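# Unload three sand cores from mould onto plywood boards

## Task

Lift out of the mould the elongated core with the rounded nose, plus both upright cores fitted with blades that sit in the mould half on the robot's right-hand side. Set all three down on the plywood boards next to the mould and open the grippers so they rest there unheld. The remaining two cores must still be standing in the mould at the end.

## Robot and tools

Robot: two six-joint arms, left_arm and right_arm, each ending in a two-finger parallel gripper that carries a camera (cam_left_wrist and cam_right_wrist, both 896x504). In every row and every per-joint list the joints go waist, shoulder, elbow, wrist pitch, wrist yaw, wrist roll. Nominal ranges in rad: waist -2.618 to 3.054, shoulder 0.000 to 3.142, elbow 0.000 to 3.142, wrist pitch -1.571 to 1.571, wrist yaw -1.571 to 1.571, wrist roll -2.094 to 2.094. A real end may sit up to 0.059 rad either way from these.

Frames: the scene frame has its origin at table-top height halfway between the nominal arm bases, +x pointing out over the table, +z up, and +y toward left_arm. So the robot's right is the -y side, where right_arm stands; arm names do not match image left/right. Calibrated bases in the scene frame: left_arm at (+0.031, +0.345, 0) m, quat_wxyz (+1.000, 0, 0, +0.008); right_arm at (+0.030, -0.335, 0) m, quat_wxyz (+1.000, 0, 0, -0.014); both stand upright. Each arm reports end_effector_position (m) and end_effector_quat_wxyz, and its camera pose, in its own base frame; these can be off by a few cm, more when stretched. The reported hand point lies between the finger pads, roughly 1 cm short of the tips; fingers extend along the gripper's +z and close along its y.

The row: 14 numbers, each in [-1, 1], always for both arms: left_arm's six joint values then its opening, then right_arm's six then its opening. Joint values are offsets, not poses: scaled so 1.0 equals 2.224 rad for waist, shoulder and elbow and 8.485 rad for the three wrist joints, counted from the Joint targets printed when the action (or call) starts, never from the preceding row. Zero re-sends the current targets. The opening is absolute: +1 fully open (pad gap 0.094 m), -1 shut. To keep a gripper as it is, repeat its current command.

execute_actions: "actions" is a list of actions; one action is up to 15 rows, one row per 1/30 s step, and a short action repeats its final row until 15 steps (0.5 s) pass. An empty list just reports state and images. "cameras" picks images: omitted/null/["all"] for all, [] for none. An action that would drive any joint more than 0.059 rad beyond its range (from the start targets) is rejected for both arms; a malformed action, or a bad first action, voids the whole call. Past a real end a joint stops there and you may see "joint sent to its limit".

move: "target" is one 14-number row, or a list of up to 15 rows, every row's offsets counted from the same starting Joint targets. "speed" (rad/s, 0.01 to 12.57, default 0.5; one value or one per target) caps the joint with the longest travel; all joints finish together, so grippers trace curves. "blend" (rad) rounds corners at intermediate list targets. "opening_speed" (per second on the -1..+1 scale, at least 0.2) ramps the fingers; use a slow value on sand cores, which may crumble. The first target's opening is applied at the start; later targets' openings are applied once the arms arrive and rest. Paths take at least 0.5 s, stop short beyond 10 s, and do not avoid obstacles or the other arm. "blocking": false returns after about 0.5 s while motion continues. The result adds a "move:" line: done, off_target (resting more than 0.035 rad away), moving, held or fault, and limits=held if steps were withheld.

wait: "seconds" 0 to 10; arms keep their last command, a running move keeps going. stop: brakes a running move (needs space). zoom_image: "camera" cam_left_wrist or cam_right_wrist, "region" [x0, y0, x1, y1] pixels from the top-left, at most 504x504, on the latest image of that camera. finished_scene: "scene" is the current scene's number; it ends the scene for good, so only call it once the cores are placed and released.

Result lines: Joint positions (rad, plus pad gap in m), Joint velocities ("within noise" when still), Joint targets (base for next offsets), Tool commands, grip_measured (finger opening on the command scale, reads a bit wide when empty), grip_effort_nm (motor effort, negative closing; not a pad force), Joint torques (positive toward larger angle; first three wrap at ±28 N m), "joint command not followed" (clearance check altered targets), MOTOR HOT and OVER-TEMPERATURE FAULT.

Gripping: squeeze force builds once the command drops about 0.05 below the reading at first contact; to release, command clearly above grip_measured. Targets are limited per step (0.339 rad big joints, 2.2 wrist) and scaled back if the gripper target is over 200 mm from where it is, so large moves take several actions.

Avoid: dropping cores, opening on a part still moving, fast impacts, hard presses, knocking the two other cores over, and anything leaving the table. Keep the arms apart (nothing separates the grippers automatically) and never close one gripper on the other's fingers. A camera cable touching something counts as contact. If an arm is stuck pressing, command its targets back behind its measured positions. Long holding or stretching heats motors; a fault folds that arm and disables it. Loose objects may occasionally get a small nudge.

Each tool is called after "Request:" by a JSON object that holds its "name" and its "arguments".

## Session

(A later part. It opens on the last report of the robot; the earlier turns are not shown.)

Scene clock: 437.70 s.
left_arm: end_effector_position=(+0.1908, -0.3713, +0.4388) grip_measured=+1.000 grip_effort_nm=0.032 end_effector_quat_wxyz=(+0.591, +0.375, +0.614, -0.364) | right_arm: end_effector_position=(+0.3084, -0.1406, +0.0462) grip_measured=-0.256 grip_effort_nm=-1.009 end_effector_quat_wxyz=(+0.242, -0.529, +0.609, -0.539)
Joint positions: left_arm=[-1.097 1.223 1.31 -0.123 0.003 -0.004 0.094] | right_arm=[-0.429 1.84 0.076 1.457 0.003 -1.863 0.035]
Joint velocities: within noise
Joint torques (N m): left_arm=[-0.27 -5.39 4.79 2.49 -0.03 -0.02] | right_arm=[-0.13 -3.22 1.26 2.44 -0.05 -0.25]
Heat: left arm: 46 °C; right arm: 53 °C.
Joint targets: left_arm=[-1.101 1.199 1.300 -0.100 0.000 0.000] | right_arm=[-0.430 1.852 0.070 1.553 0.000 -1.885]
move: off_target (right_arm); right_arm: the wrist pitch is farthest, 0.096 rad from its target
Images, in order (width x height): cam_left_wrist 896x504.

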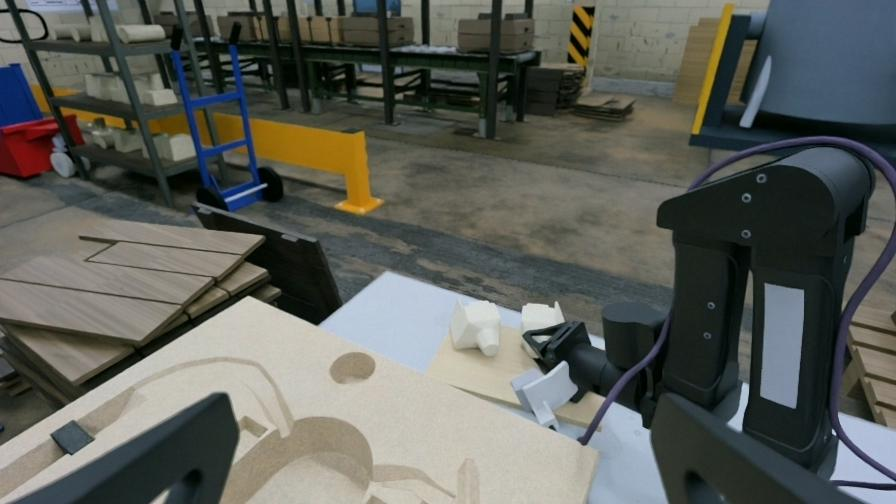

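Request:
{"name": "move", "arguments": {"target": [0,0,0,0,0,0,1,0,0,0,0,0,0,-0.02], "opening_speed": 0.2, "cameras": ["cam_left_wrist"]}}

Request:
{"name": "zoom_image", "arguments": {"camera": "cam_left_wrist", "region": [440, 260, 620, 440]}}

Scene clock: 442.53 s.
left_arm: end_effector_position=(+0.1908, -0.3713, +0.4388) grip_measured=+1.000 grip_effort_nm=0.022 end_effector_quat_wxyz=(+0.591, +0.375, +0.614, -0.364) | right_arm: end_effector_position=(+0.3093, -0.1412, +0.0494) grip_measured=-0.023 grip_effort_nm=0.173 end_effector_quat_wxyz=(+0.244, -0.527, +0.605, -0.544)
Joint positions: left_arm=[-1.097 1.223 1.31 -0.123 0.003 -0.004 0.094] | right_arm=[-0.429 1.84 0.076 1.472 0.004 -1.865 0.046]
Joint velocities: within noise
Joint torques (N m): left_arm=[-0.34 -5.41 4.92 2.49 -0.01 -0.01] | right_arm=[-0.12 -3.36 1.29 2.3 -0.04 -0.27]
Heat: left arm: 46 °C; right arm: 54 °C.
Joint targets: left_arm=[-1.101 1.199 1.300 -0.100 0.000 0.000] | right_arm=[-0.430 1.852 0.070 1.553 0.000 -1.885]
move: off_target (right_arm); right_arm: the wrist pitch is farthest, 0.081 rad from its target
Images, in order (width x height): cam_left_wrist 896x504.

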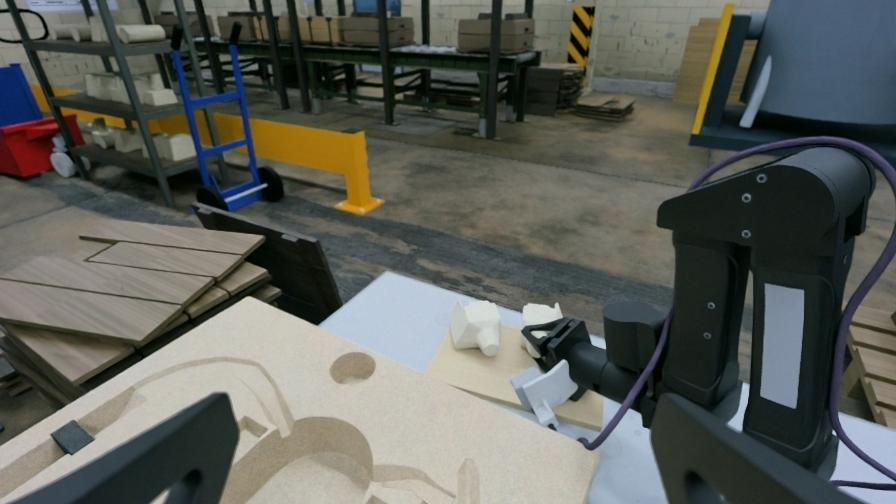

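Scaled by 2.800.

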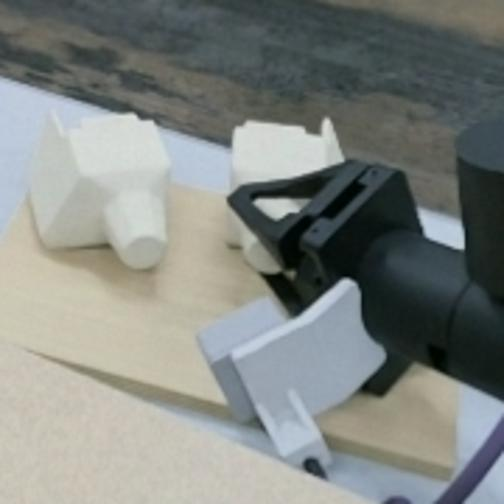

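Request:
{"name": "move", "arguments": {"target": [[0,0,0,0,0,0,1,0,-0.17,0.0022,-0.0579,0,0,-0.02],[0,0,0,0,0,0,1,0,-0.2968,0.0214,-0.1078,0,0,-0.02]], "speed": 0.3, "blend": 0.05, "cameras": ["cam_left_wrist"]}}

Request:
{"name": "zoom_image", "arguments": {"camera": "cam_left_wrist", "region": [440, 260, 620, 440]}}

Scene clock: 462.67 s.
left_arm: end_effector_position=(+0.1908, -0.3713, +0.4388) grip_measured=+1.000 grip_effort_nm=0.017 end_effector_quat_wxyz=(+0.591, +0.375, +0.614, -0.364) | right_arm: end_effector_position=(+0.2820, -0.1337, +0.0633) grip_measured=-0.023 grip_effort_nm=0.168 end_effector_quat_wxyz=(+0.201, -0.560, +0.637, -0.490)
Joint positions: left_arm=[-1.097 1.223 1.31 -0.123 0.003 -0.004 0.094] | right_arm=[-0.431 1.208 0.098 0.654 0.026 -1.89 0.046]
Joint velocities: within noise
Joint torques (N m): left_arm=[-0.24 -5.34 4.82 2.46 -0.02 0] | right_arm=[0.1 -3.36 6.24 1.33 -0.26 0.01]
Heat: left arm: 47 °C; right arm: 55 °C.
Joint targets: left_arm=[-1.101 1.199 1.300 -0.100 0.000 0.000] | right_arm=[-0.430 1.192 0.117 0.638 0.000 -1.885]
move: done
Images, in order (width x height): cam_left_wrist 896x504.

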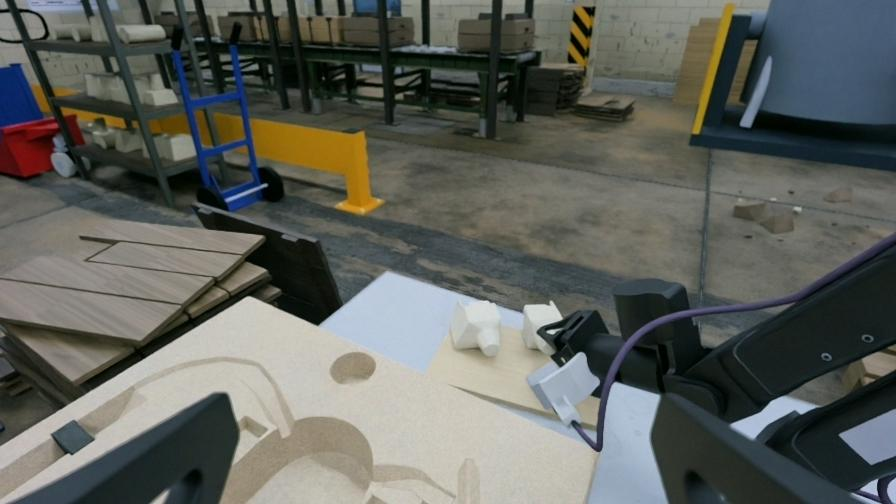

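Scaled by 2.800.

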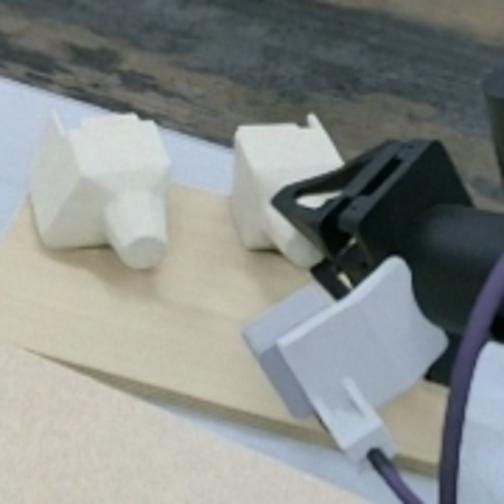

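Request:
{"name": "wait", "arguments": {"seconds": 0.1}}

Request:
{"name": "zoom_image", "arguments": {"camera": "cam_left_wrist", "region": [510, 290, 600, 380]}}

Scene clock: 466.17 s.
left_arm: end_effector_position=(+0.1908, -0.3713, +0.4388) grip_measured=+1.000 grip_effort_nm=0.027 end_effector_quat_wxyz=(+0.591, +0.375, +0.614, -0.364) | right_arm: end_effector_position=(+0.2819, -0.1337, +0.0631) grip_measured=-0.023 grip_effort_nm=0.164 end_effector_quat_wxyz=(+0.201, -0.560, +0.637, -0.489)
Joint positions: left_arm=[-1.097 1.223 1.31 -0.123 0.003 -0.004 0.094] | right_arm=[-0.431 1.208 0.098 0.654 0.026 -1.89 0.046]
Joint velocities: within noise
Joint torques (N m): left_arm=[-0.17 -5.46 4.83 2.46 -0.02 -0.01] | right_arm=[0.1 -3.36 6.26 1.33 -0.25 0.01]
Heat: left arm: 47 °C; right arm: 54 °C.
Joint targets: left_arm=[-1.101 1.199 1.300 -0.100 0.000 0.000] | right_arm=[-0.430 1.192 0.117 0.638 0.000 -1.885]
Tool commands: left_gripper/opening=+1.0 right_gripper/opening=-0.02
wait: 0.10 s; at rest from the start

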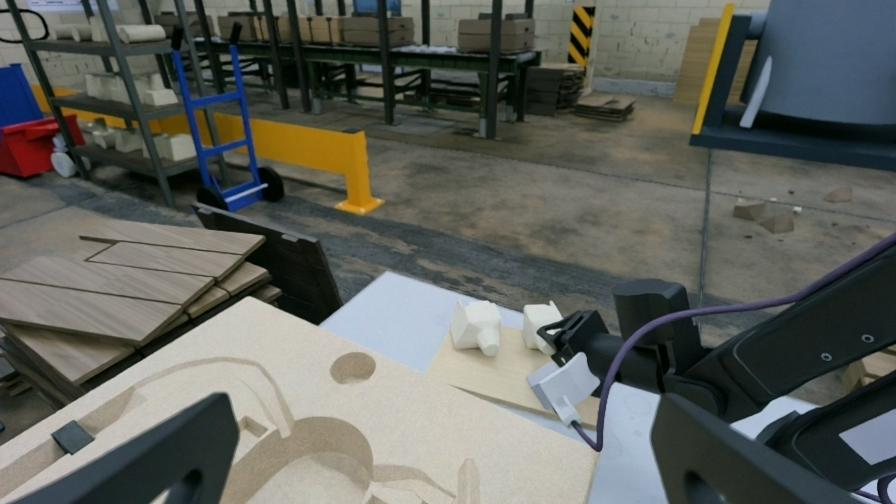

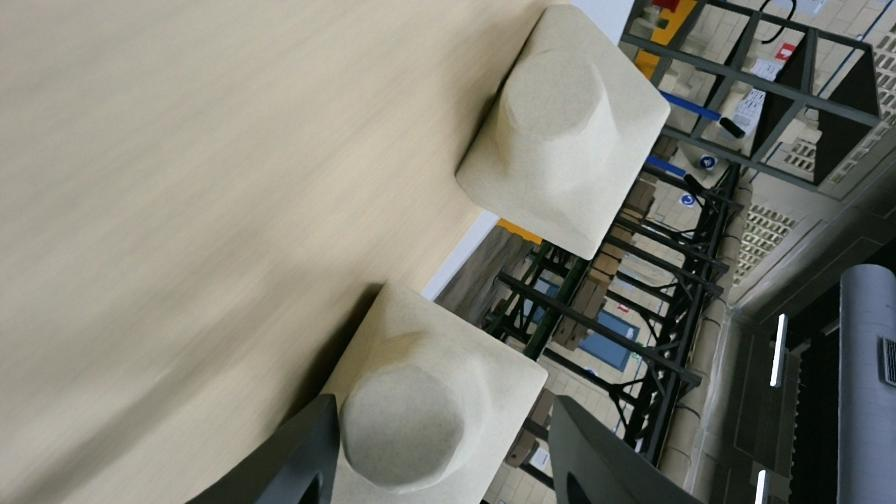

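Scaled by 5.600.

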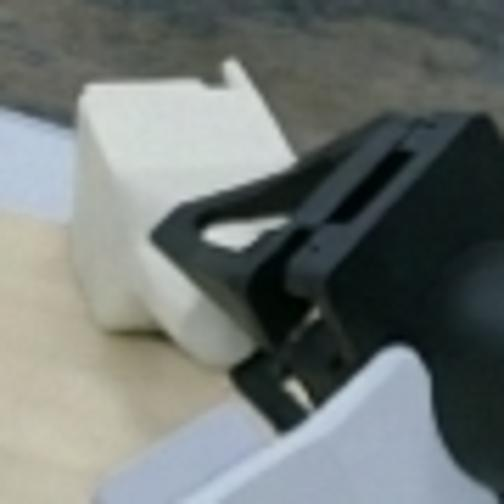

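Request:
{"name": "move", "arguments": {"target": [[0,0,0,0,0,0,1,0,0.0202,-0.0036,0.0058,0,0,0.05],[0,0,0,0,0,0,1,0,-0.1277,0.0695,-0.0781,0,0,0.05]], "speed": 0.25, "opening_speed": 0.3}}

Scene clock: 478.10 s.
left_arm: end_effector_position=(+0.1908, -0.3713, +0.4388) grip_measured=+1.000 grip_effort_nm=0.027 end_effector_quat_wxyz=(+0.591, +0.375, +0.614, -0.364) | right_arm: end_effector_position=(+0.2543, -0.1185, +0.0638) grip_measured=+0.047 grip_effort_nm=0.168 end_effector_quat_wxyz=(+0.166, -0.598, +0.678, -0.394)
Joint positions: left_arm=[-1.097 1.223 1.31 -0.123 0.003 -0.004 0.094] | right_arm=[-0.431 0.921 0.242 -0.009 0.013 -1.883 0.049]
Joint velocities: within noise
Joint torques (N m): left_arm=[-0.23 -5.39 4.86 2.44 -0.01 -0.02] | right_arm=[0.1 -2.17 8.31 1.17 -0.13 -0.06]
Heat: left arm: 47 °C; right arm: 51 °C.
Joint targets: left_arm=[-1.101 1.199 1.300 -0.100 0.000 0.000] | right_arm=[-0.430 0.908 0.272 -0.024 0.000 -1.885]
move: done

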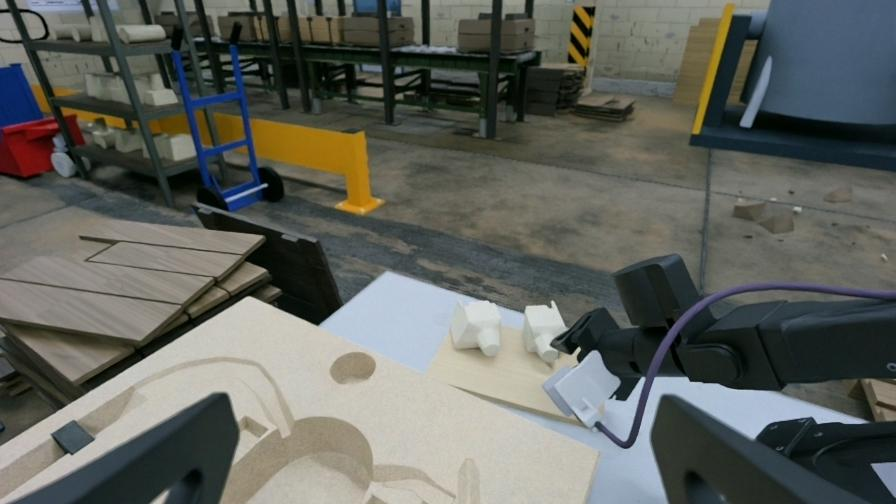

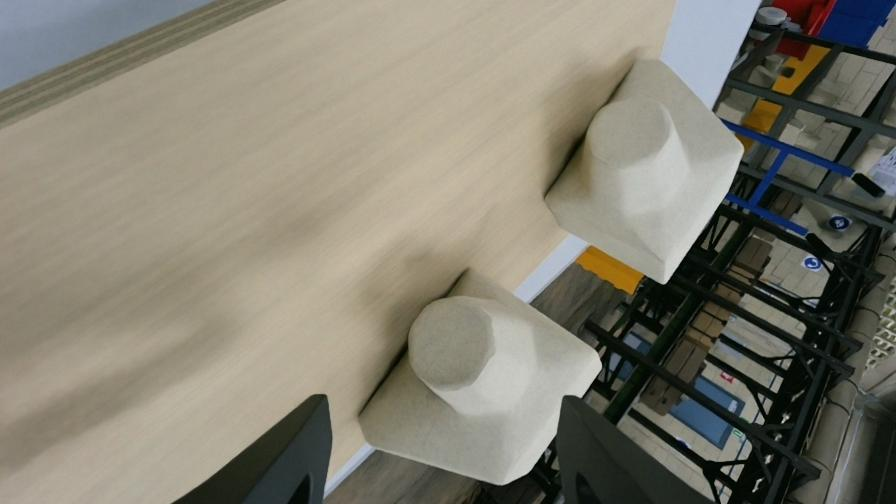

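Request:
{"name": "move", "arguments": {"target": [[0,0,0,0,0,0,1,0,-0.1799,0,-0.0354,0,0,0.05],[0.259,0.1922,0.109,-0.0788,0,0,1,-0.0764,0,0.2824,-0.1032,0,0.2222,1]], "speed": [0.4,0.7], "blend": 0.03}}

Scene clock: 508.70 s.
left_arm: end_effector_position=(+0.3815, -0.2221, +0.2271) grip_measured=+1.000 grip_effort_nm=0.022 end_effector_quat_wxyz=(+0.331, +0.244, +0.907, -0.091) | right_arm: end_effector_position=(+0.2099, -0.1417, +0.1787) grip_measured=+0.997 grip_effort_nm=0.173 end_effector_quat_wxyz=(+0.302, +0.275, +0.908, -0.096)
Joint positions: left_arm=[-0.528 1.614 1.512 -0.768 0.002 -0.004 0.094] | right_arm=[-0.593 0.905 0.869 -0.89 0.006 -0.007 0.094]
Joint velocities: within noise
Joint torques (N m): left_arm=[0.24 -5.76 7.98 1.67 -0.01 0.01] | right_arm=[-0.61 -0.79 8.36 0.97 -0.07 0.03]
Heat: left arm: 48 °C; right arm: 48 °C.
Joint targets: left_arm=[-0.525 1.627 1.542 -0.769 0.000 0.000] | right_arm=[-0.600 0.908 0.900 -0.900 0.000 0.000]
move: done

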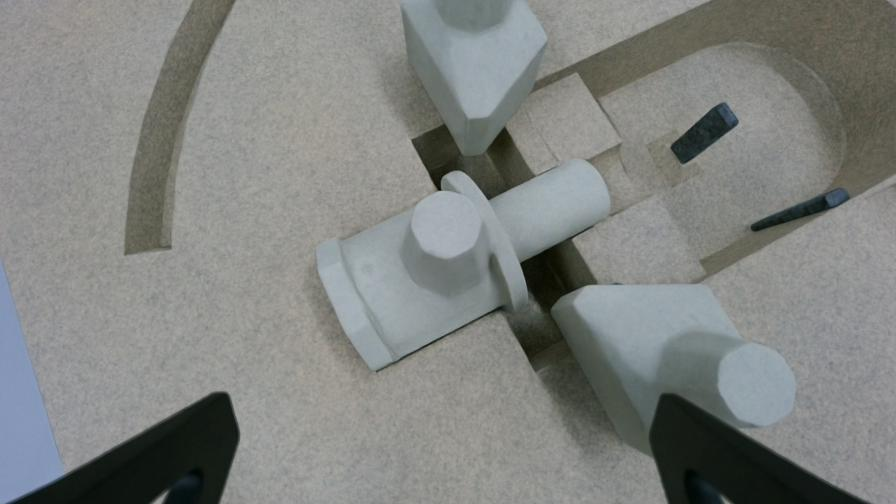

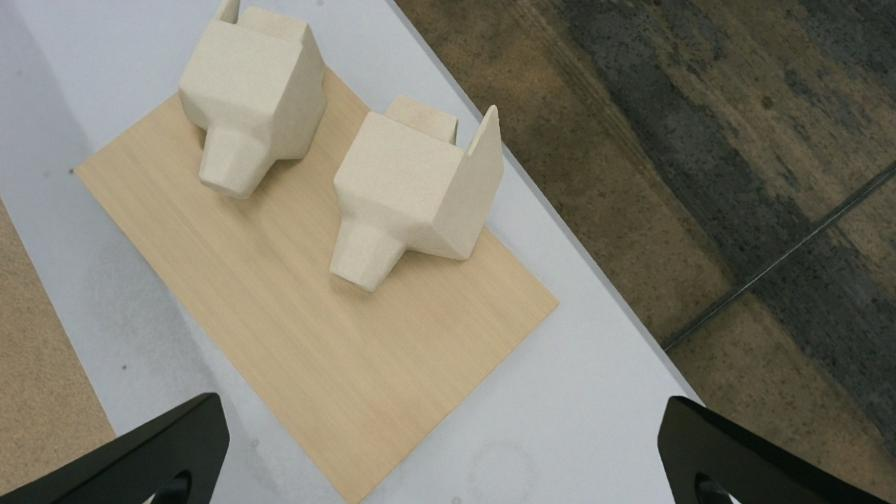

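Request:
{"name": "move", "arguments": {"target": [0,0.063,-0.0126,0.0194,0,0,0.6,0,0,0,0,0,0,1], "speed": 0.3, "cameras": ["cam_left_wrist"]}}

Scene clock: 524.70 s.
left_arm: end_effector_position=(+0.4164, -0.2424, +0.1886) grip_measured=+0.602 grip_effort_nm=-0.076 end_effector_quat_wxyz=(+0.333, +0.243, +0.906, -0.092) | right_arm: end_effector_position=(+0.2098, -0.1416, +0.1786) grip_measured=+0.997 grip_effort_nm=0.178 end_effector_quat_wxyz=(+0.301, +0.275, +0.908, -0.096)
Joint positions: left_arm=[-0.528 1.755 1.513 -0.623 0.002 -0.004 0.075] | right_arm=[-0.593 0.905 0.869 -0.891 0.006 -0.007 0.094]
Joint velocities: within noise
Joint torques (N m): left_arm=[0.25 -7.04 5.61 1.89 0 -0.02] | right_arm=[-0.61 -0.8 8.39 0.98 -0.07 0.04]
Heat: left arm: 45 °C; right arm: 46 °C.
Joint targets: left_arm=[-0.525 1.767 1.515 -0.604 0.000 0.000] | right_arm=[-0.600 0.908 0.900 -0.900 0.000 0.000]
move: done
Images, in order (width x height): cam_left_wrist 896x504.

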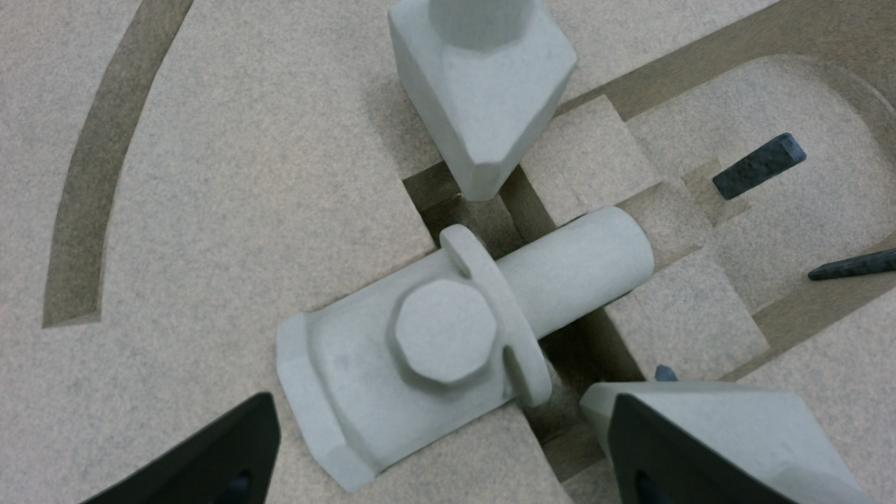

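Request:
{"name": "move", "arguments": {"target": [0,0.0344,-0.0094,0.0115,0,0,0.3,0,0,0,0,0,0,1], "speed": 0.25, "cameras": ["cam_left_wrist"]}}

Scene clock: 545.07 s.
left_arm: end_effector_position=(+0.4334, -0.2523, +0.1633) grip_measured=+0.302 grip_effort_nm=-0.081 end_effector_quat_wxyz=(+0.337, +0.243, +0.905, -0.093) | right_arm: end_effector_position=(+0.2097, -0.1415, +0.1785) grip_measured=+0.997 grip_effort_nm=0.178 end_effector_quat_wxyz=(+0.301, +0.275, +0.908, -0.096)
Joint positions: left_arm=[-0.528 1.83 1.499 -0.526 0.002 -0.004 0.061] | right_arm=[-0.593 0.905 0.869 -0.891 0.006 -0.007 0.094]
Joint velocities: within noise
Joint torques (N m): left_arm=[0.24 -7.56 5.09 1.9 0 -0.03] | right_arm=[-0.59 -0.79 8.36 0.98 -0.06 0.04]
Heat: left arm: 46 °C; right arm: 45 °C.
Joint targets: left_arm=[-0.525 1.843 1.494 -0.506 0.000 0.000] | right_arm=[-0.600 0.908 0.900 -0.900 0.000 0.000]
move: done
Images, in order (width x height): cam_left_wrist 896x504.

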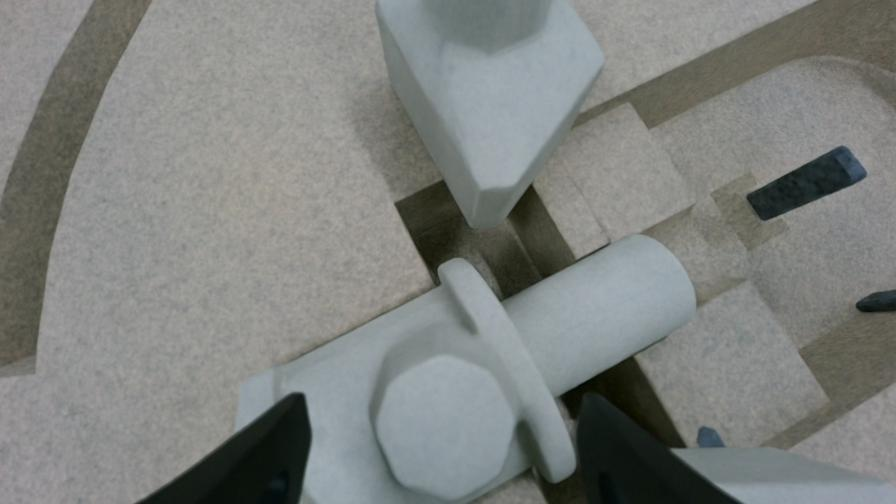

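Request:
{"name": "move", "arguments": {"target": [0,0.0016,-0.0159,0.0046,0,0,0.2,0,0,0,0,0,0,1], "speed": 0.2, "cameras": ["cam_left_wrist"]}}

Scene clock: 555.63 s.
left_arm: end_effector_position=(+0.4335, -0.2524, +0.1560) grip_measured=+0.202 grip_effort_nm=-0.076 end_effector_quat_wxyz=(+0.339, +0.243, +0.904, -0.094) | right_arm: end_effector_position=(+0.2097, -0.1414, +0.1785) grip_measured=+0.997 grip_effort_nm=0.178 end_effector_quat_wxyz=(+0.301, +0.275, +0.908, -0.096)
Joint positions: left_arm=[-0.528 1.83 1.467 -0.488 0.002 -0.004 0.056] | right_arm=[-0.593 0.905 0.869 -0.892 0.006 -0.007 0.094]
Joint velocities: within noise
Joint torques (N m): left_arm=[0.29 -7.2 4.88 1.93 0.01 -0.04] | right_arm=[-0.58 -0.81 8.36 0.99 -0.06 0.04]
Heat: left arm: 45 °C; right arm: 44 °C.
Joint targets: left_arm=[-0.525 1.847 1.458 -0.467 0.000 0.000] | right_arm=[-0.600 0.908 0.900 -0.900 0.000 0.000]
move: done
Images, in order (width x height): cam_left_wrist 896x504.

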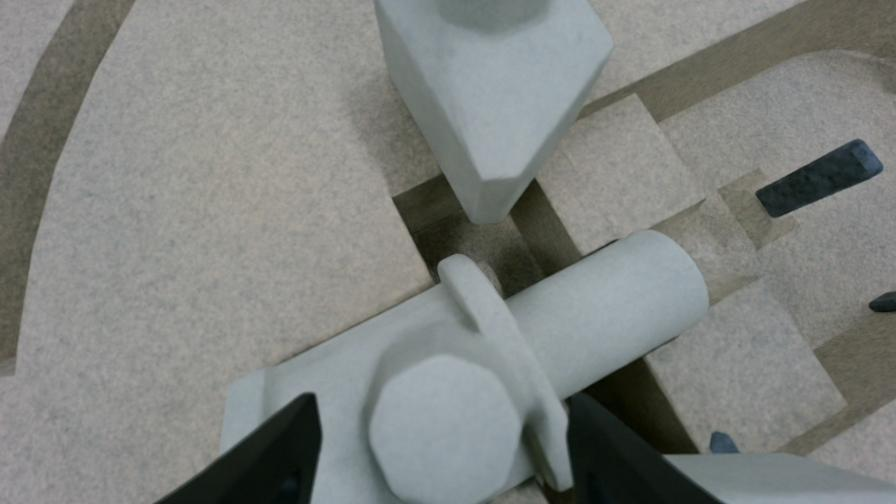

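Request:
{"name": "move", "arguments": {"target": [0,0,0,0,0,0,-0.5,0,0,0,0,0,0,1], "opening_speed": 0.5, "cameras": ["cam_left_wrist"]}}

Scene clock: 561.33 s.
left_arm: end_effector_position=(+0.4338, -0.2526, +0.1562) grip_measured=-0.288 grip_effort_nm=-0.999 end_effector_quat_wxyz=(+0.340, +0.244, +0.903, -0.093) | right_arm: end_effector_position=(+0.2097, -0.1414, +0.1785) grip_measured=+0.997 grip_effort_nm=0.183 end_effector_quat_wxyz=(+0.301, +0.275, +0.908, -0.096)
Joint positions: left_arm=[-0.528 1.83 1.467 -0.486 0.002 -0.001 0.033] | right_arm=[-0.593 0.905 0.869 -0.892 0.006 -0.007 0.094]
Joint velocities: within noise
Joint torques (N m): left_arm=[0.29 -7.19 4.89 1.91 0.01 -0.07] | right_arm=[-0.61 -0.83 8.35 0.98 -0.06 0.03]
Heat: left arm: 45 °C; right arm: 44 °C.
Joint targets: left_arm=[-0.525 1.847 1.458 -0.467 0.000 -0.001] | right_arm=[-0.600 0.908 0.900 -0.900 0.000 0.000]
move: done
Images, in order (width x height): cam_left_wrist 896x504.

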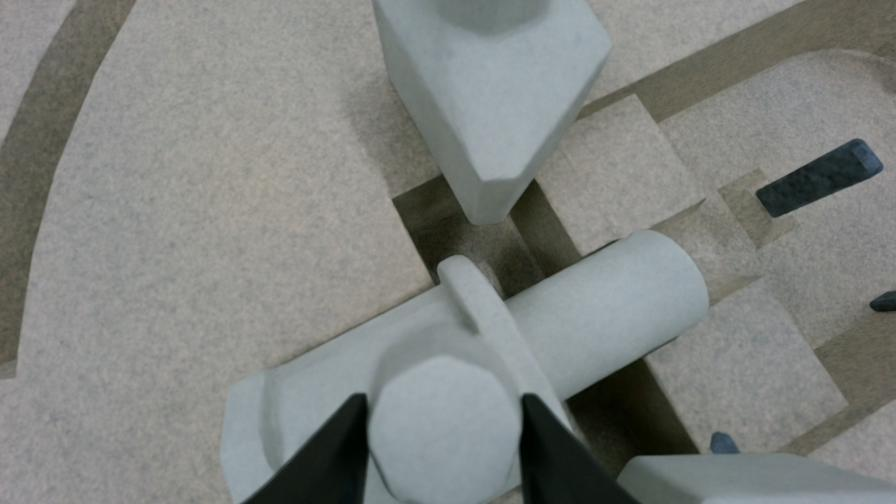

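Request:
{"name": "move", "arguments": {"target": [[0,-0.0067,0.0787,-0.0159,0,0,-0.5,0,0,0,0,0,0,1],[0,0.0027,0.1866,-0.0389,0,0,-0.5,0,0,0,0,0,0,1]], "speed": 0.25, "blend": 0.05}}

Scene clock: 569.80 s.
left_arm: end_effector_position=(+0.4288, -0.2479, +0.1984) grip_measured=-0.294 grip_effort_nm=-0.999 end_effector_quat_wxyz=(+0.281, +0.250, +0.923, -0.076) | right_arm: end_effector_position=(+0.2096, -0.1414, +0.1784) grip_measured=+0.997 grip_effort_nm=0.178 end_effector_quat_wxyz=(+0.301, +0.275, +0.908, -0.096)
Joint positions: left_arm=[-0.526 1.908 1.815 -0.886 0.001 0.002 0.033] | right_arm=[-0.593 0.905 0.869 -0.892 0.006 -0.007 0.094]
Joint velocities: within noise
Joint torques (N m): left_arm=[0.09 -13.11 10.35 2.47 0.03 -0.12] | right_arm=[-0.59 -0.83 8.38 0.99 -0.06 0.04]
Heat: left arm: 46 °C; right arm: 44 °C.
Joint targets: left_arm=[-0.525 1.853 1.873 -0.798 0.000 -0.001] | right_arm=[-0.600 0.908 0.900 -0.900 0.000 0.000]
move: off_target (left_arm); left_arm: the wrist pitch is farthest, 0.089 rad from its target

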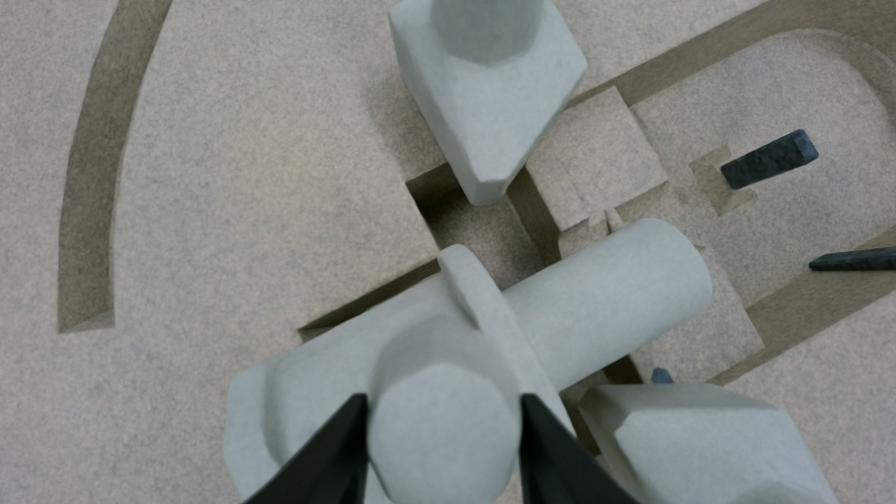

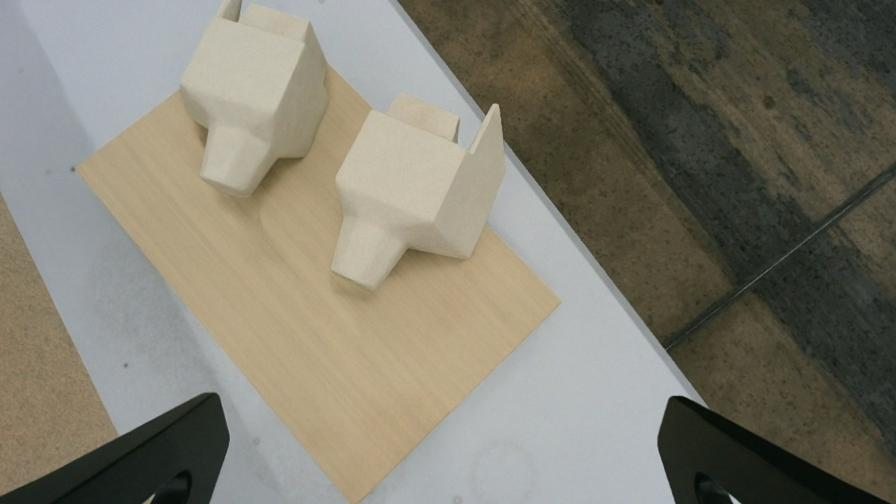

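Request:
{"name": "move", "arguments": {"target": [0,-0.0285,0.018,0.0055,0,0,-0.5,0,0,0,0,0,0,1], "speed": 0.2, "cameras": ["cam_left_wrist"]}}

Scene clock: 574.47 s.
left_arm: end_effector_position=(+0.4355, -0.2518, +0.2332) grip_measured=-0.294 grip_effort_nm=-0.999 end_effector_quat_wxyz=(+0.325, +0.246, +0.909, -0.088) | right_arm: end_effector_position=(+0.2096, -0.1414, +0.1784) grip_measured=+0.997 grip_effort_nm=0.178 end_effector_quat_wxyz=(+0.301, +0.275, +0.908, -0.096)
Joint positions: left_arm=[-0.526 1.875 1.854 -0.862 0.001 0.002 0.033] | right_arm=[-0.593 0.905 0.869 -0.892 0.006 -0.007 0.094]
Joint velocities: within noise
Joint torques (N m): left_arm=[0.16 -15.25 10.35 2.85 0 -0.11] | right_arm=[-0.59 -0.81 8.39 0.98 -0.06 0.03]
Heat: left arm: 46 °C; right arm: 44 °C.
Joint targets: left_arm=[-0.525 1.790 1.913 -0.751 0.000 -0.001] | right_arm=[-0.600 0.908 0.900 -0.900 0.000 0.000]
move: off_target (left_arm); left_arm: the wrist pitch is farthest, 0.111 rad from its target
Images, in order (width x height): cam_left_wrist 896x504.

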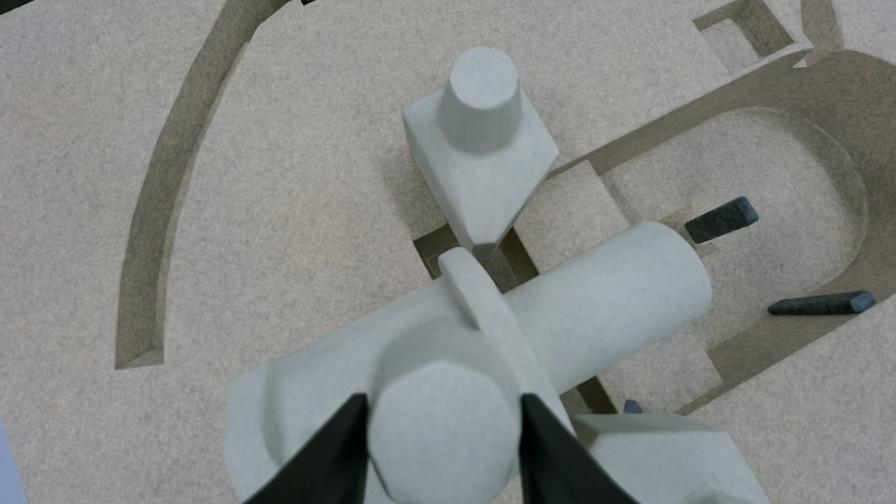

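Request:
{"name": "move", "arguments": {"target": [0,0.0135,0.1151,-0.02,0,0,-0.5,0.135,-0.1385,-0.27,0.1296,-0.1179,0,1], "speed": 0.5}}

Request:
{"name": "zoom_image", "arguments": {"camera": "cam_right_wrist", "region": [160, 60, 460, 300]}}

Scene clock: 590.57 s.
left_arm: end_effector_position=(+0.4296, -0.2484, +0.3065) grip_measured=-0.294 grip_effort_nm=-0.994 end_effector_quat_wxyz=(+0.361, +0.242, +0.895, -0.098) | right_arm: end_effector_position=(+0.2568, +0.0764, +0.2328) grip_measured=+0.997 grip_effort_nm=0.173 end_effector_quat_wxyz=(+0.628, -0.209, +0.701, +0.265)
Joint positions: left_arm=[-0.526 1.875 2.108 -1.036 0.001 0.002 0.033] | right_arm=[-0.306 0.61 0.308 0.172 -0.992 0.002 0.094]
Joint velocities: within noise
Joint torques (N m): left_arm=[0.1 -12.64 10.21 3.04 0.01 -0.1] | right_arm=[0.55 -0.42 5.63 1.54 -0.16 -0.06]
Heat: left arm: 52 °C; right arm: 44 °C.
Joint targets: left_arm=[-0.525 1.820 2.169 -0.921 0.000 -0.001] | right_arm=[-0.300 0.600 0.300 0.200 -1.001 0.000]
move: off_target (left_arm); left_arm: the wrist pitch is farthest, 0.115 rad from its target

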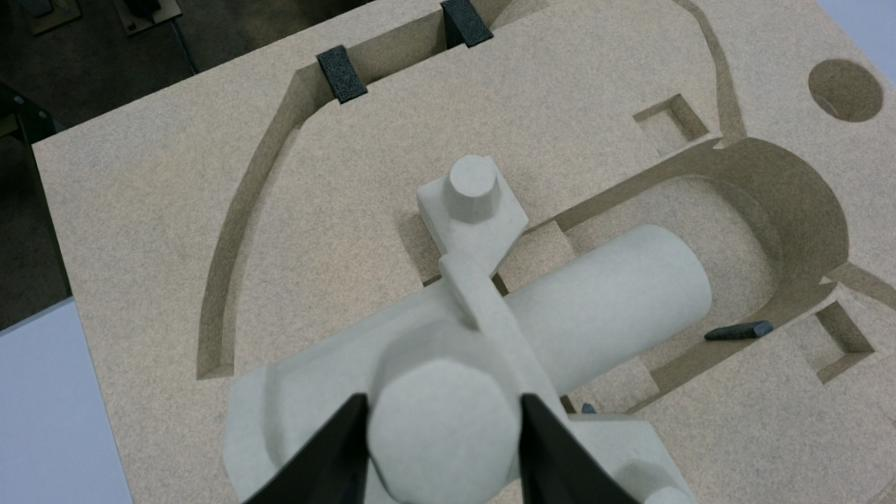

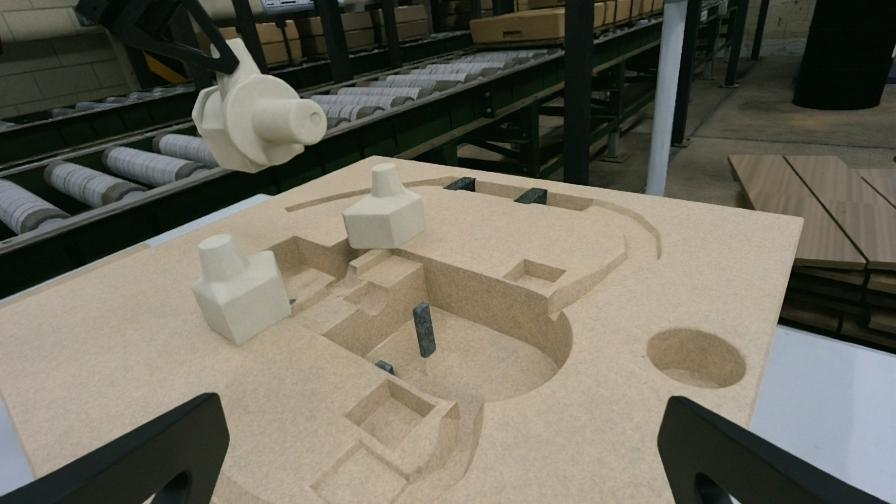

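Scaled by 1.680.

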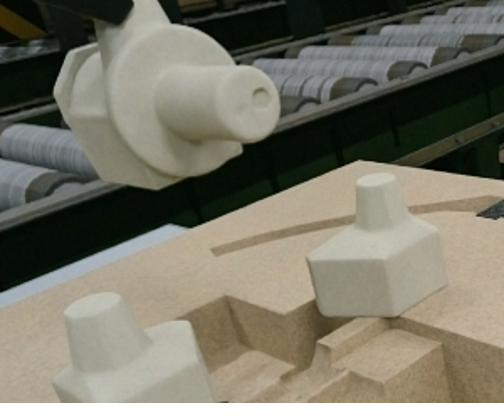

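Request:
{"name": "move", "arguments": {"target": [0.4384,-0.2878,-0.3705,0.0113,0,0,-0.5,0,0,0,0,0,0,1], "speed": 0.5}}

Request:
{"name": "zoom_image", "arguments": {"camera": "cam_right_wrist", "region": [0, 0, 300, 240]}}

Scene clock: 611.47 s.
left_arm: end_effector_position=(+0.3002, +0.1468, +0.2620) grip_measured=-0.294 grip_effort_nm=-1.004 end_effector_quat_wxyz=(+0.340, -0.209, +0.913, +0.081) | right_arm: end_effector_position=(+0.2567, +0.0765, +0.2330) grip_measured=+0.997 grip_effort_nm=0.168 end_effector_quat_wxyz=(+0.628, -0.209, +0.701, +0.265)
Joint positions: left_arm=[0.448 1.235 1.326 -0.948 -0.007 0.002 0.033] | right_arm=[-0.306 0.61 0.308 0.174 -0.993 0.002 0.094]
Joint velocities: within noise
Joint torques (N m): left_arm=[0.24 -7.53 6.74 3.06 0.1 -0.09] | right_arm=[0.55 -0.4 5.63 1.53 -0.15 -0.05]
Heat: left arm: 52 °C; right arm: 47 °C.
Joint targets: left_arm=[0.450 1.180 1.345 -0.825 0.000 0.000] | right_arm=[-0.300 0.600 0.300 0.200 -1.000 0.001]
move: off_target (left_arm); left_arm: the wrist pitch is farthest, 0.123 rad from its target

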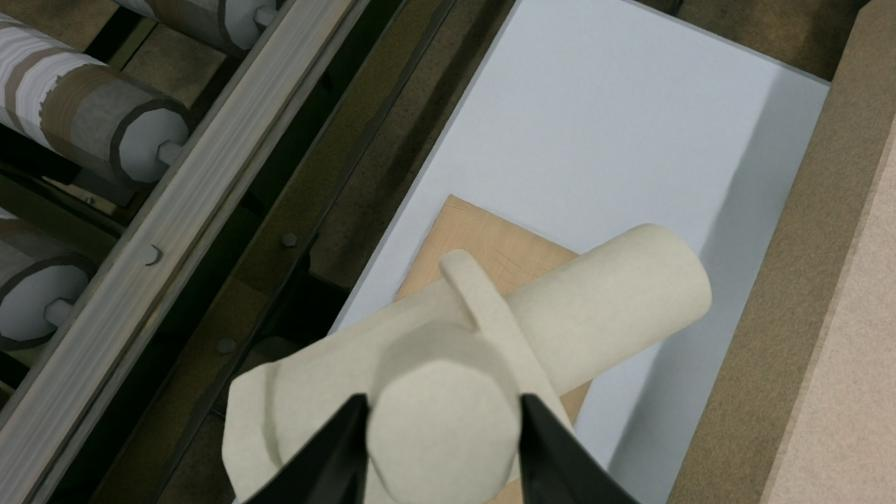

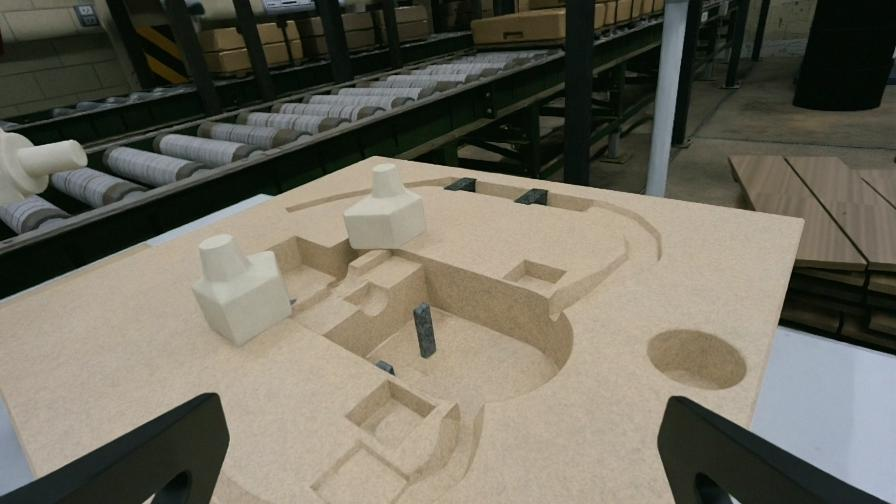

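Scaled by 1.680.

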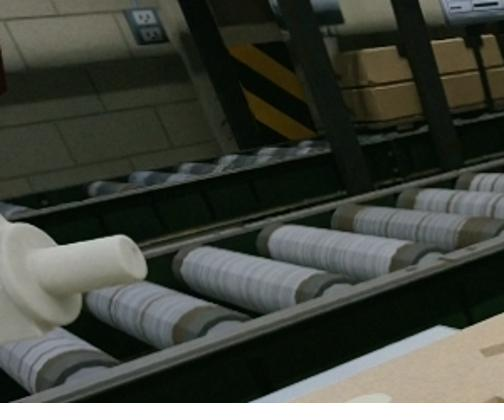

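Request:
{"name": "move", "arguments": {"target": [0,-0.018,-0.2406,0.0613,0,0,-0.5,0,0,0,0,0,0,1], "speed": 0.35, "cameras": ["cam_left_wrist"]}}

Scene clock: 622.83 s.
left_arm: end_effector_position=(+0.3031, +0.1480, +0.1356) grip_measured=-0.294 grip_effort_nm=-0.989 end_effector_quat_wxyz=(+0.345, -0.208, +0.912, +0.082) | right_arm: end_effector_position=(+0.2567, +0.0765, +0.2331) grip_measured=+0.997 grip_effort_nm=0.173 end_effector_quat_wxyz=(+0.628, -0.210, +0.700, +0.265)
Joint positions: left_arm=[0.448 1.199 0.788 -0.435 -0.007 0.002 0.033] | right_arm=[-0.306 0.61 0.308 0.174 -0.993 0.002 0.094]
Joint velocities: within noise
Joint torques (N m): left_arm=[0.29 -7.82 7.45 3.12 0.08 -0.08] | right_arm=[0.57 -0.43 5.63 1.52 -0.14 -0.06]
Heat: left arm: 53 °C; right arm: 47 °C.
Joint targets: left_arm=[0.450 1.140 0.810 -0.304 0.000 0.000] | right_arm=[-0.300 0.600 0.300 0.200 -1.000 0.001]
move: off_target (left_arm); left_arm: the wrist pitch is farthest, 0.130 rad from its target
Images, in order (width x height): cam_left_wrist 896x504.

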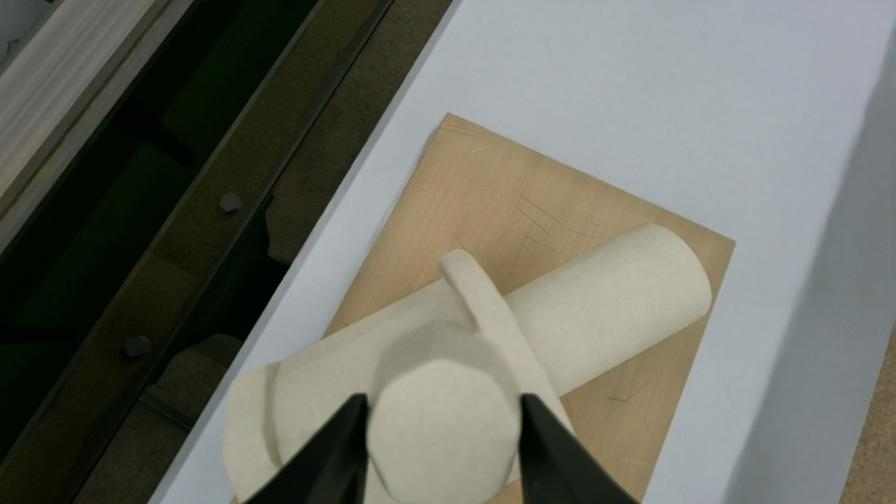

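Request:
{"name": "move", "arguments": {"target": [0,0.0041,-0.0158,0.0052,0,0,-0.5,0,0,0,0,0,0,1], "speed": 0.1, "cameras": []}}

Request:
{"name": "move", "arguments": {"target": [0,0.0021,-0.008,0.0026,0,0,-0.5,0,0,0,0,0,0,1], "speed": 0.1, "cameras": ["cam_left_wrist"]}}

Scene clock: 629.07 s.
left_arm: end_effector_position=(+0.3032, +0.1481, +0.1291) grip_measured=-0.294 grip_effort_nm=-0.999 end_effector_quat_wxyz=(+0.349, -0.208, +0.910, +0.083) | right_arm: end_effector_position=(+0.2567, +0.0765, +0.2332) grip_measured=+0.997 grip_effort_nm=0.173 end_effector_quat_wxyz=(+0.629, -0.210, +0.700, +0.265)
Joint positions: left_arm=[0.448 1.199 0.756 -0.394 -0.007 0.002 0.033] | right_arm=[-0.306 0.61 0.308 0.175 -0.993 0.002 0.094]
Joint velocities: within noise
Joint torques (N m): left_arm=[0.18 -7.05 7.02 3.16 0.09 -0.11] | right_arm=[0.54 -0.42 5.63 1.53 -0.14 -0.06]
Heat: left arm: 54 °C; right arm: 47 °C.
Joint targets: left_arm=[0.450 1.149 0.775 -0.260 0.000 0.000] | right_arm=[-0.300 0.600 0.300 0.200 -1.000 0.001]
move: off_target (left_arm); left_arm: the wrist pitch is farthest, 0.134 rad from its target
No camera images: "cameras" was empty.

Scene clock: 630.03 s.
left_arm: end_effector_position=(+0.3030, +0.1480, +0.1253) grip_measured=-0.294 grip_effort_nm=-0.994 end_effector_quat_wxyz=(+0.350, -0.208, +0.909, +0.083) | right_arm: end_effector_position=(+0.2567, +0.0765, +0.2332) grip_measured=+0.997 grip_effort_nm=0.173 end_effector_quat_wxyz=(+0.629, -0.210, +0.700, +0.265)
Joint positions: left_arm=[0.448 1.199 0.738 -0.373 -0.007 0.002 0.033] | right_arm=[-0.306 0.61 0.308 0.175 -0.993 0.002 0.094]
Joint velocities: within noise
Joint torques (N m): left_arm=[0.25 -6.65 6.91 3.2 0.11 -0.09] | right_arm=[0.54 -0.42 5.61 1.52 -0.14 -0.06]
Heat: left arm: 54 °C; right arm: 47 °C.
Joint targets: left_arm=[0.450 1.153 0.757 -0.238 0.000 0.000] | right_arm=[-0.300 0.600 0.300 0.200 -1.000 0.001]
move: off_target (left_arm); left_arm: the wrist pitch is farthest, 0.135 rad from its target
Images, in order (width x height): cam_left_wrist 896x504.

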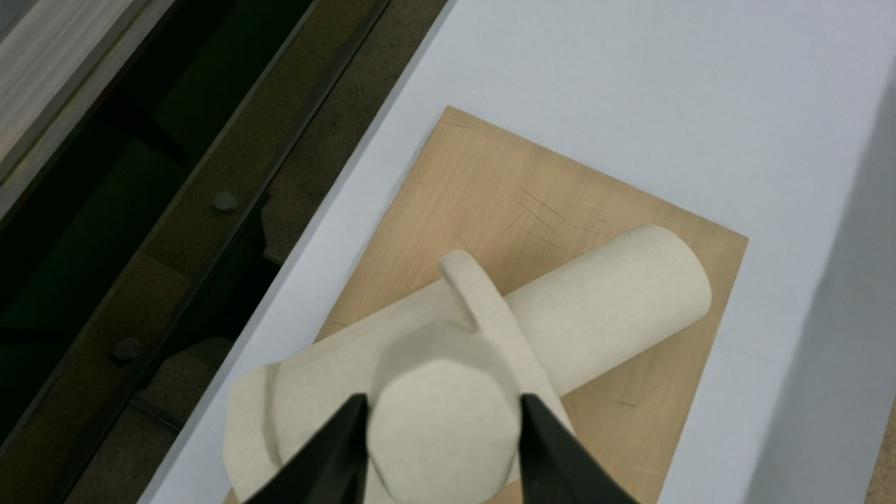

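Request:
{"name": "move", "arguments": {"target": [0,0.003,-0.008,0.0015,0,0,-0.5,0,0,0,0,0,0,1], "speed": 0.08, "cameras": []}}

Request:
{"name": "move", "arguments": {"target": [0,0.003,-0.008,0.0015,0,0,-0.5,0,0,0,0,0,0,1], "speed": 0.08, "cameras": []}}

Request:
{"name": "move", "arguments": {"target": [0,0.003,-0.008,0.0015,0,0,-0.5,0,0,0,0,0,0,1], "speed": 0.08, "cameras": ["cam_left_wrist"]}}

Scene clock: 634.30 s.
left_arm: end_effector_position=(+0.3014, +0.1472, +0.1203) grip_measured=-0.294 grip_effort_nm=-1.004 end_effector_quat_wxyz=(+0.349, -0.208, +0.910, +0.083) | right_arm: end_effector_position=(+0.2567, +0.0765, +0.2332) grip_measured=+0.997 grip_effort_nm=0.173 end_effector_quat_wxyz=(+0.629, -0.210, +0.700, +0.265)
Joint positions: left_arm=[0.448 1.199 0.721 -0.36 -0.007 0.002 0.033] | right_arm=[-0.306 0.61 0.308 0.175 -0.993 0.002 0.094]
Joint velocities: within noise
Joint torques (N m): left_arm=[0.28 -6.17 6.87 3.16 0.1 -0.06] | right_arm=[0.54 -0.42 5.64 1.53 -0.14 -0.06]
Heat: left arm: 55 °C; right arm: 48 °C.
Joint targets: left_arm=[0.450 1.160 0.739 -0.226 0.000 0.000] | right_arm=[-0.300 0.600 0.300 0.200 -1.000 0.000]
move: off_target (left_arm); left_arm: the wrist pitch is farthest, 0.134 rad from its target
No camera images: "cameras" was empty.

Scene clock: 635.07 s.
left_arm: end_effector_position=(+0.3024, +0.1477, +0.1188) grip_measured=-0.294 grip_effort_nm=-0.999 end_effector_quat_wxyz=(+0.353, -0.207, +0.908, +0.084) | right_arm: end_effector_position=(+0.2567, +0.0765, +0.2332) grip_measured=+0.997 grip_effort_nm=0.173 end_effector_quat_wxyz=(+0.629, -0.210, +0.700, +0.265)
Joint positions: left_arm=[0.448 1.199 0.707 -0.336 -0.007 0.002 0.033] | right_arm=[-0.306 0.61 0.308 0.175 -0.993 0.002 0.094]
Joint velocities: within noise
Joint torques (N m): left_arm=[0.23 -5.64 6.65 3.08 0.11 -0.08] | right_arm=[0.55 -0.42 5.63 1.53 -0.13 -0.06]
Heat: left arm: 55 °C; right arm: 48 °C.
Joint targets: left_arm=[0.450 1.167 0.722 -0.213 -0.001 0.000] | right_arm=[-0.300 0.600 0.300 0.200 -1.000 0.000]
move: off_target (left_arm); left_arm: the wrist pitch is farthest, 0.122 rad from its target
No camera images: "cameras" was empty.

Scene clock: 635.83 s.
left_arm: end_effector_position=(+0.3037, +0.1483, +0.1177) grip_measured=-0.294 grip_effort_nm=-1.009 end_effector_quat_wxyz=(+0.359, -0.207, +0.906, +0.085) | right_arm: end_effector_position=(+0.2567, +0.0765, +0.2332) grip_measured=+0.997 grip_effort_nm=0.173 end_effector_quat_wxyz=(+0.629, -0.210, +0.700, +0.265)
Joint positions: left_arm=[0.448 1.199 0.694 -0.309 -0.007 0.002 0.033] | right_arm=[-0.306 0.61 0.308 0.175 -0.993 0.002 0.094]
Joint velocities: within noise
Joint torques (N m): left_arm=[0.29 -5.12 6.22 2.94 0.11 -0.09] | right_arm=[0.54 -0.42 5.63 1.53 -0.13 -0.06]
Heat: left arm: 55 °C; right arm: 48 °C.
Joint targets: left_arm=[0.450 1.173 0.704 -0.200 -0.001 0.000] | right_arm=[-0.300 0.600 0.300 0.200 -1.000 0.000]
move: off_target (left_arm); left_arm: the wrist pitch is farthest, 0.109 rad from its target
Images, in order (width x height): cam_left_wrist 896x504.

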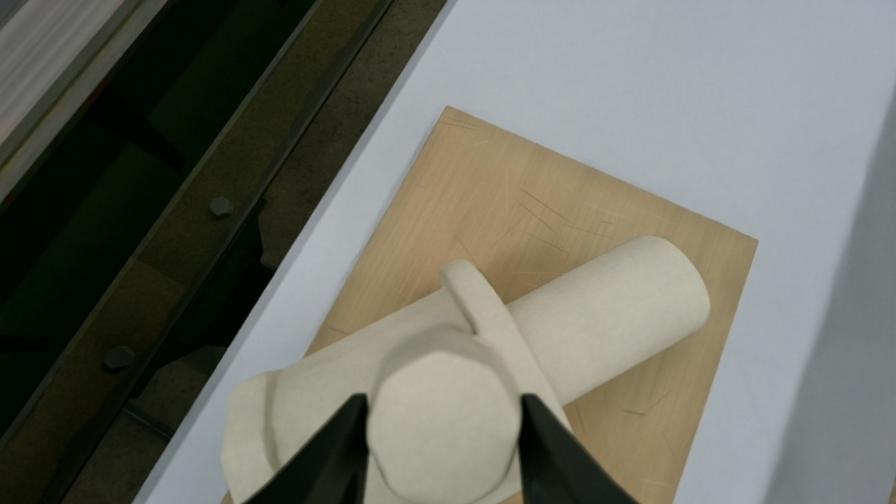

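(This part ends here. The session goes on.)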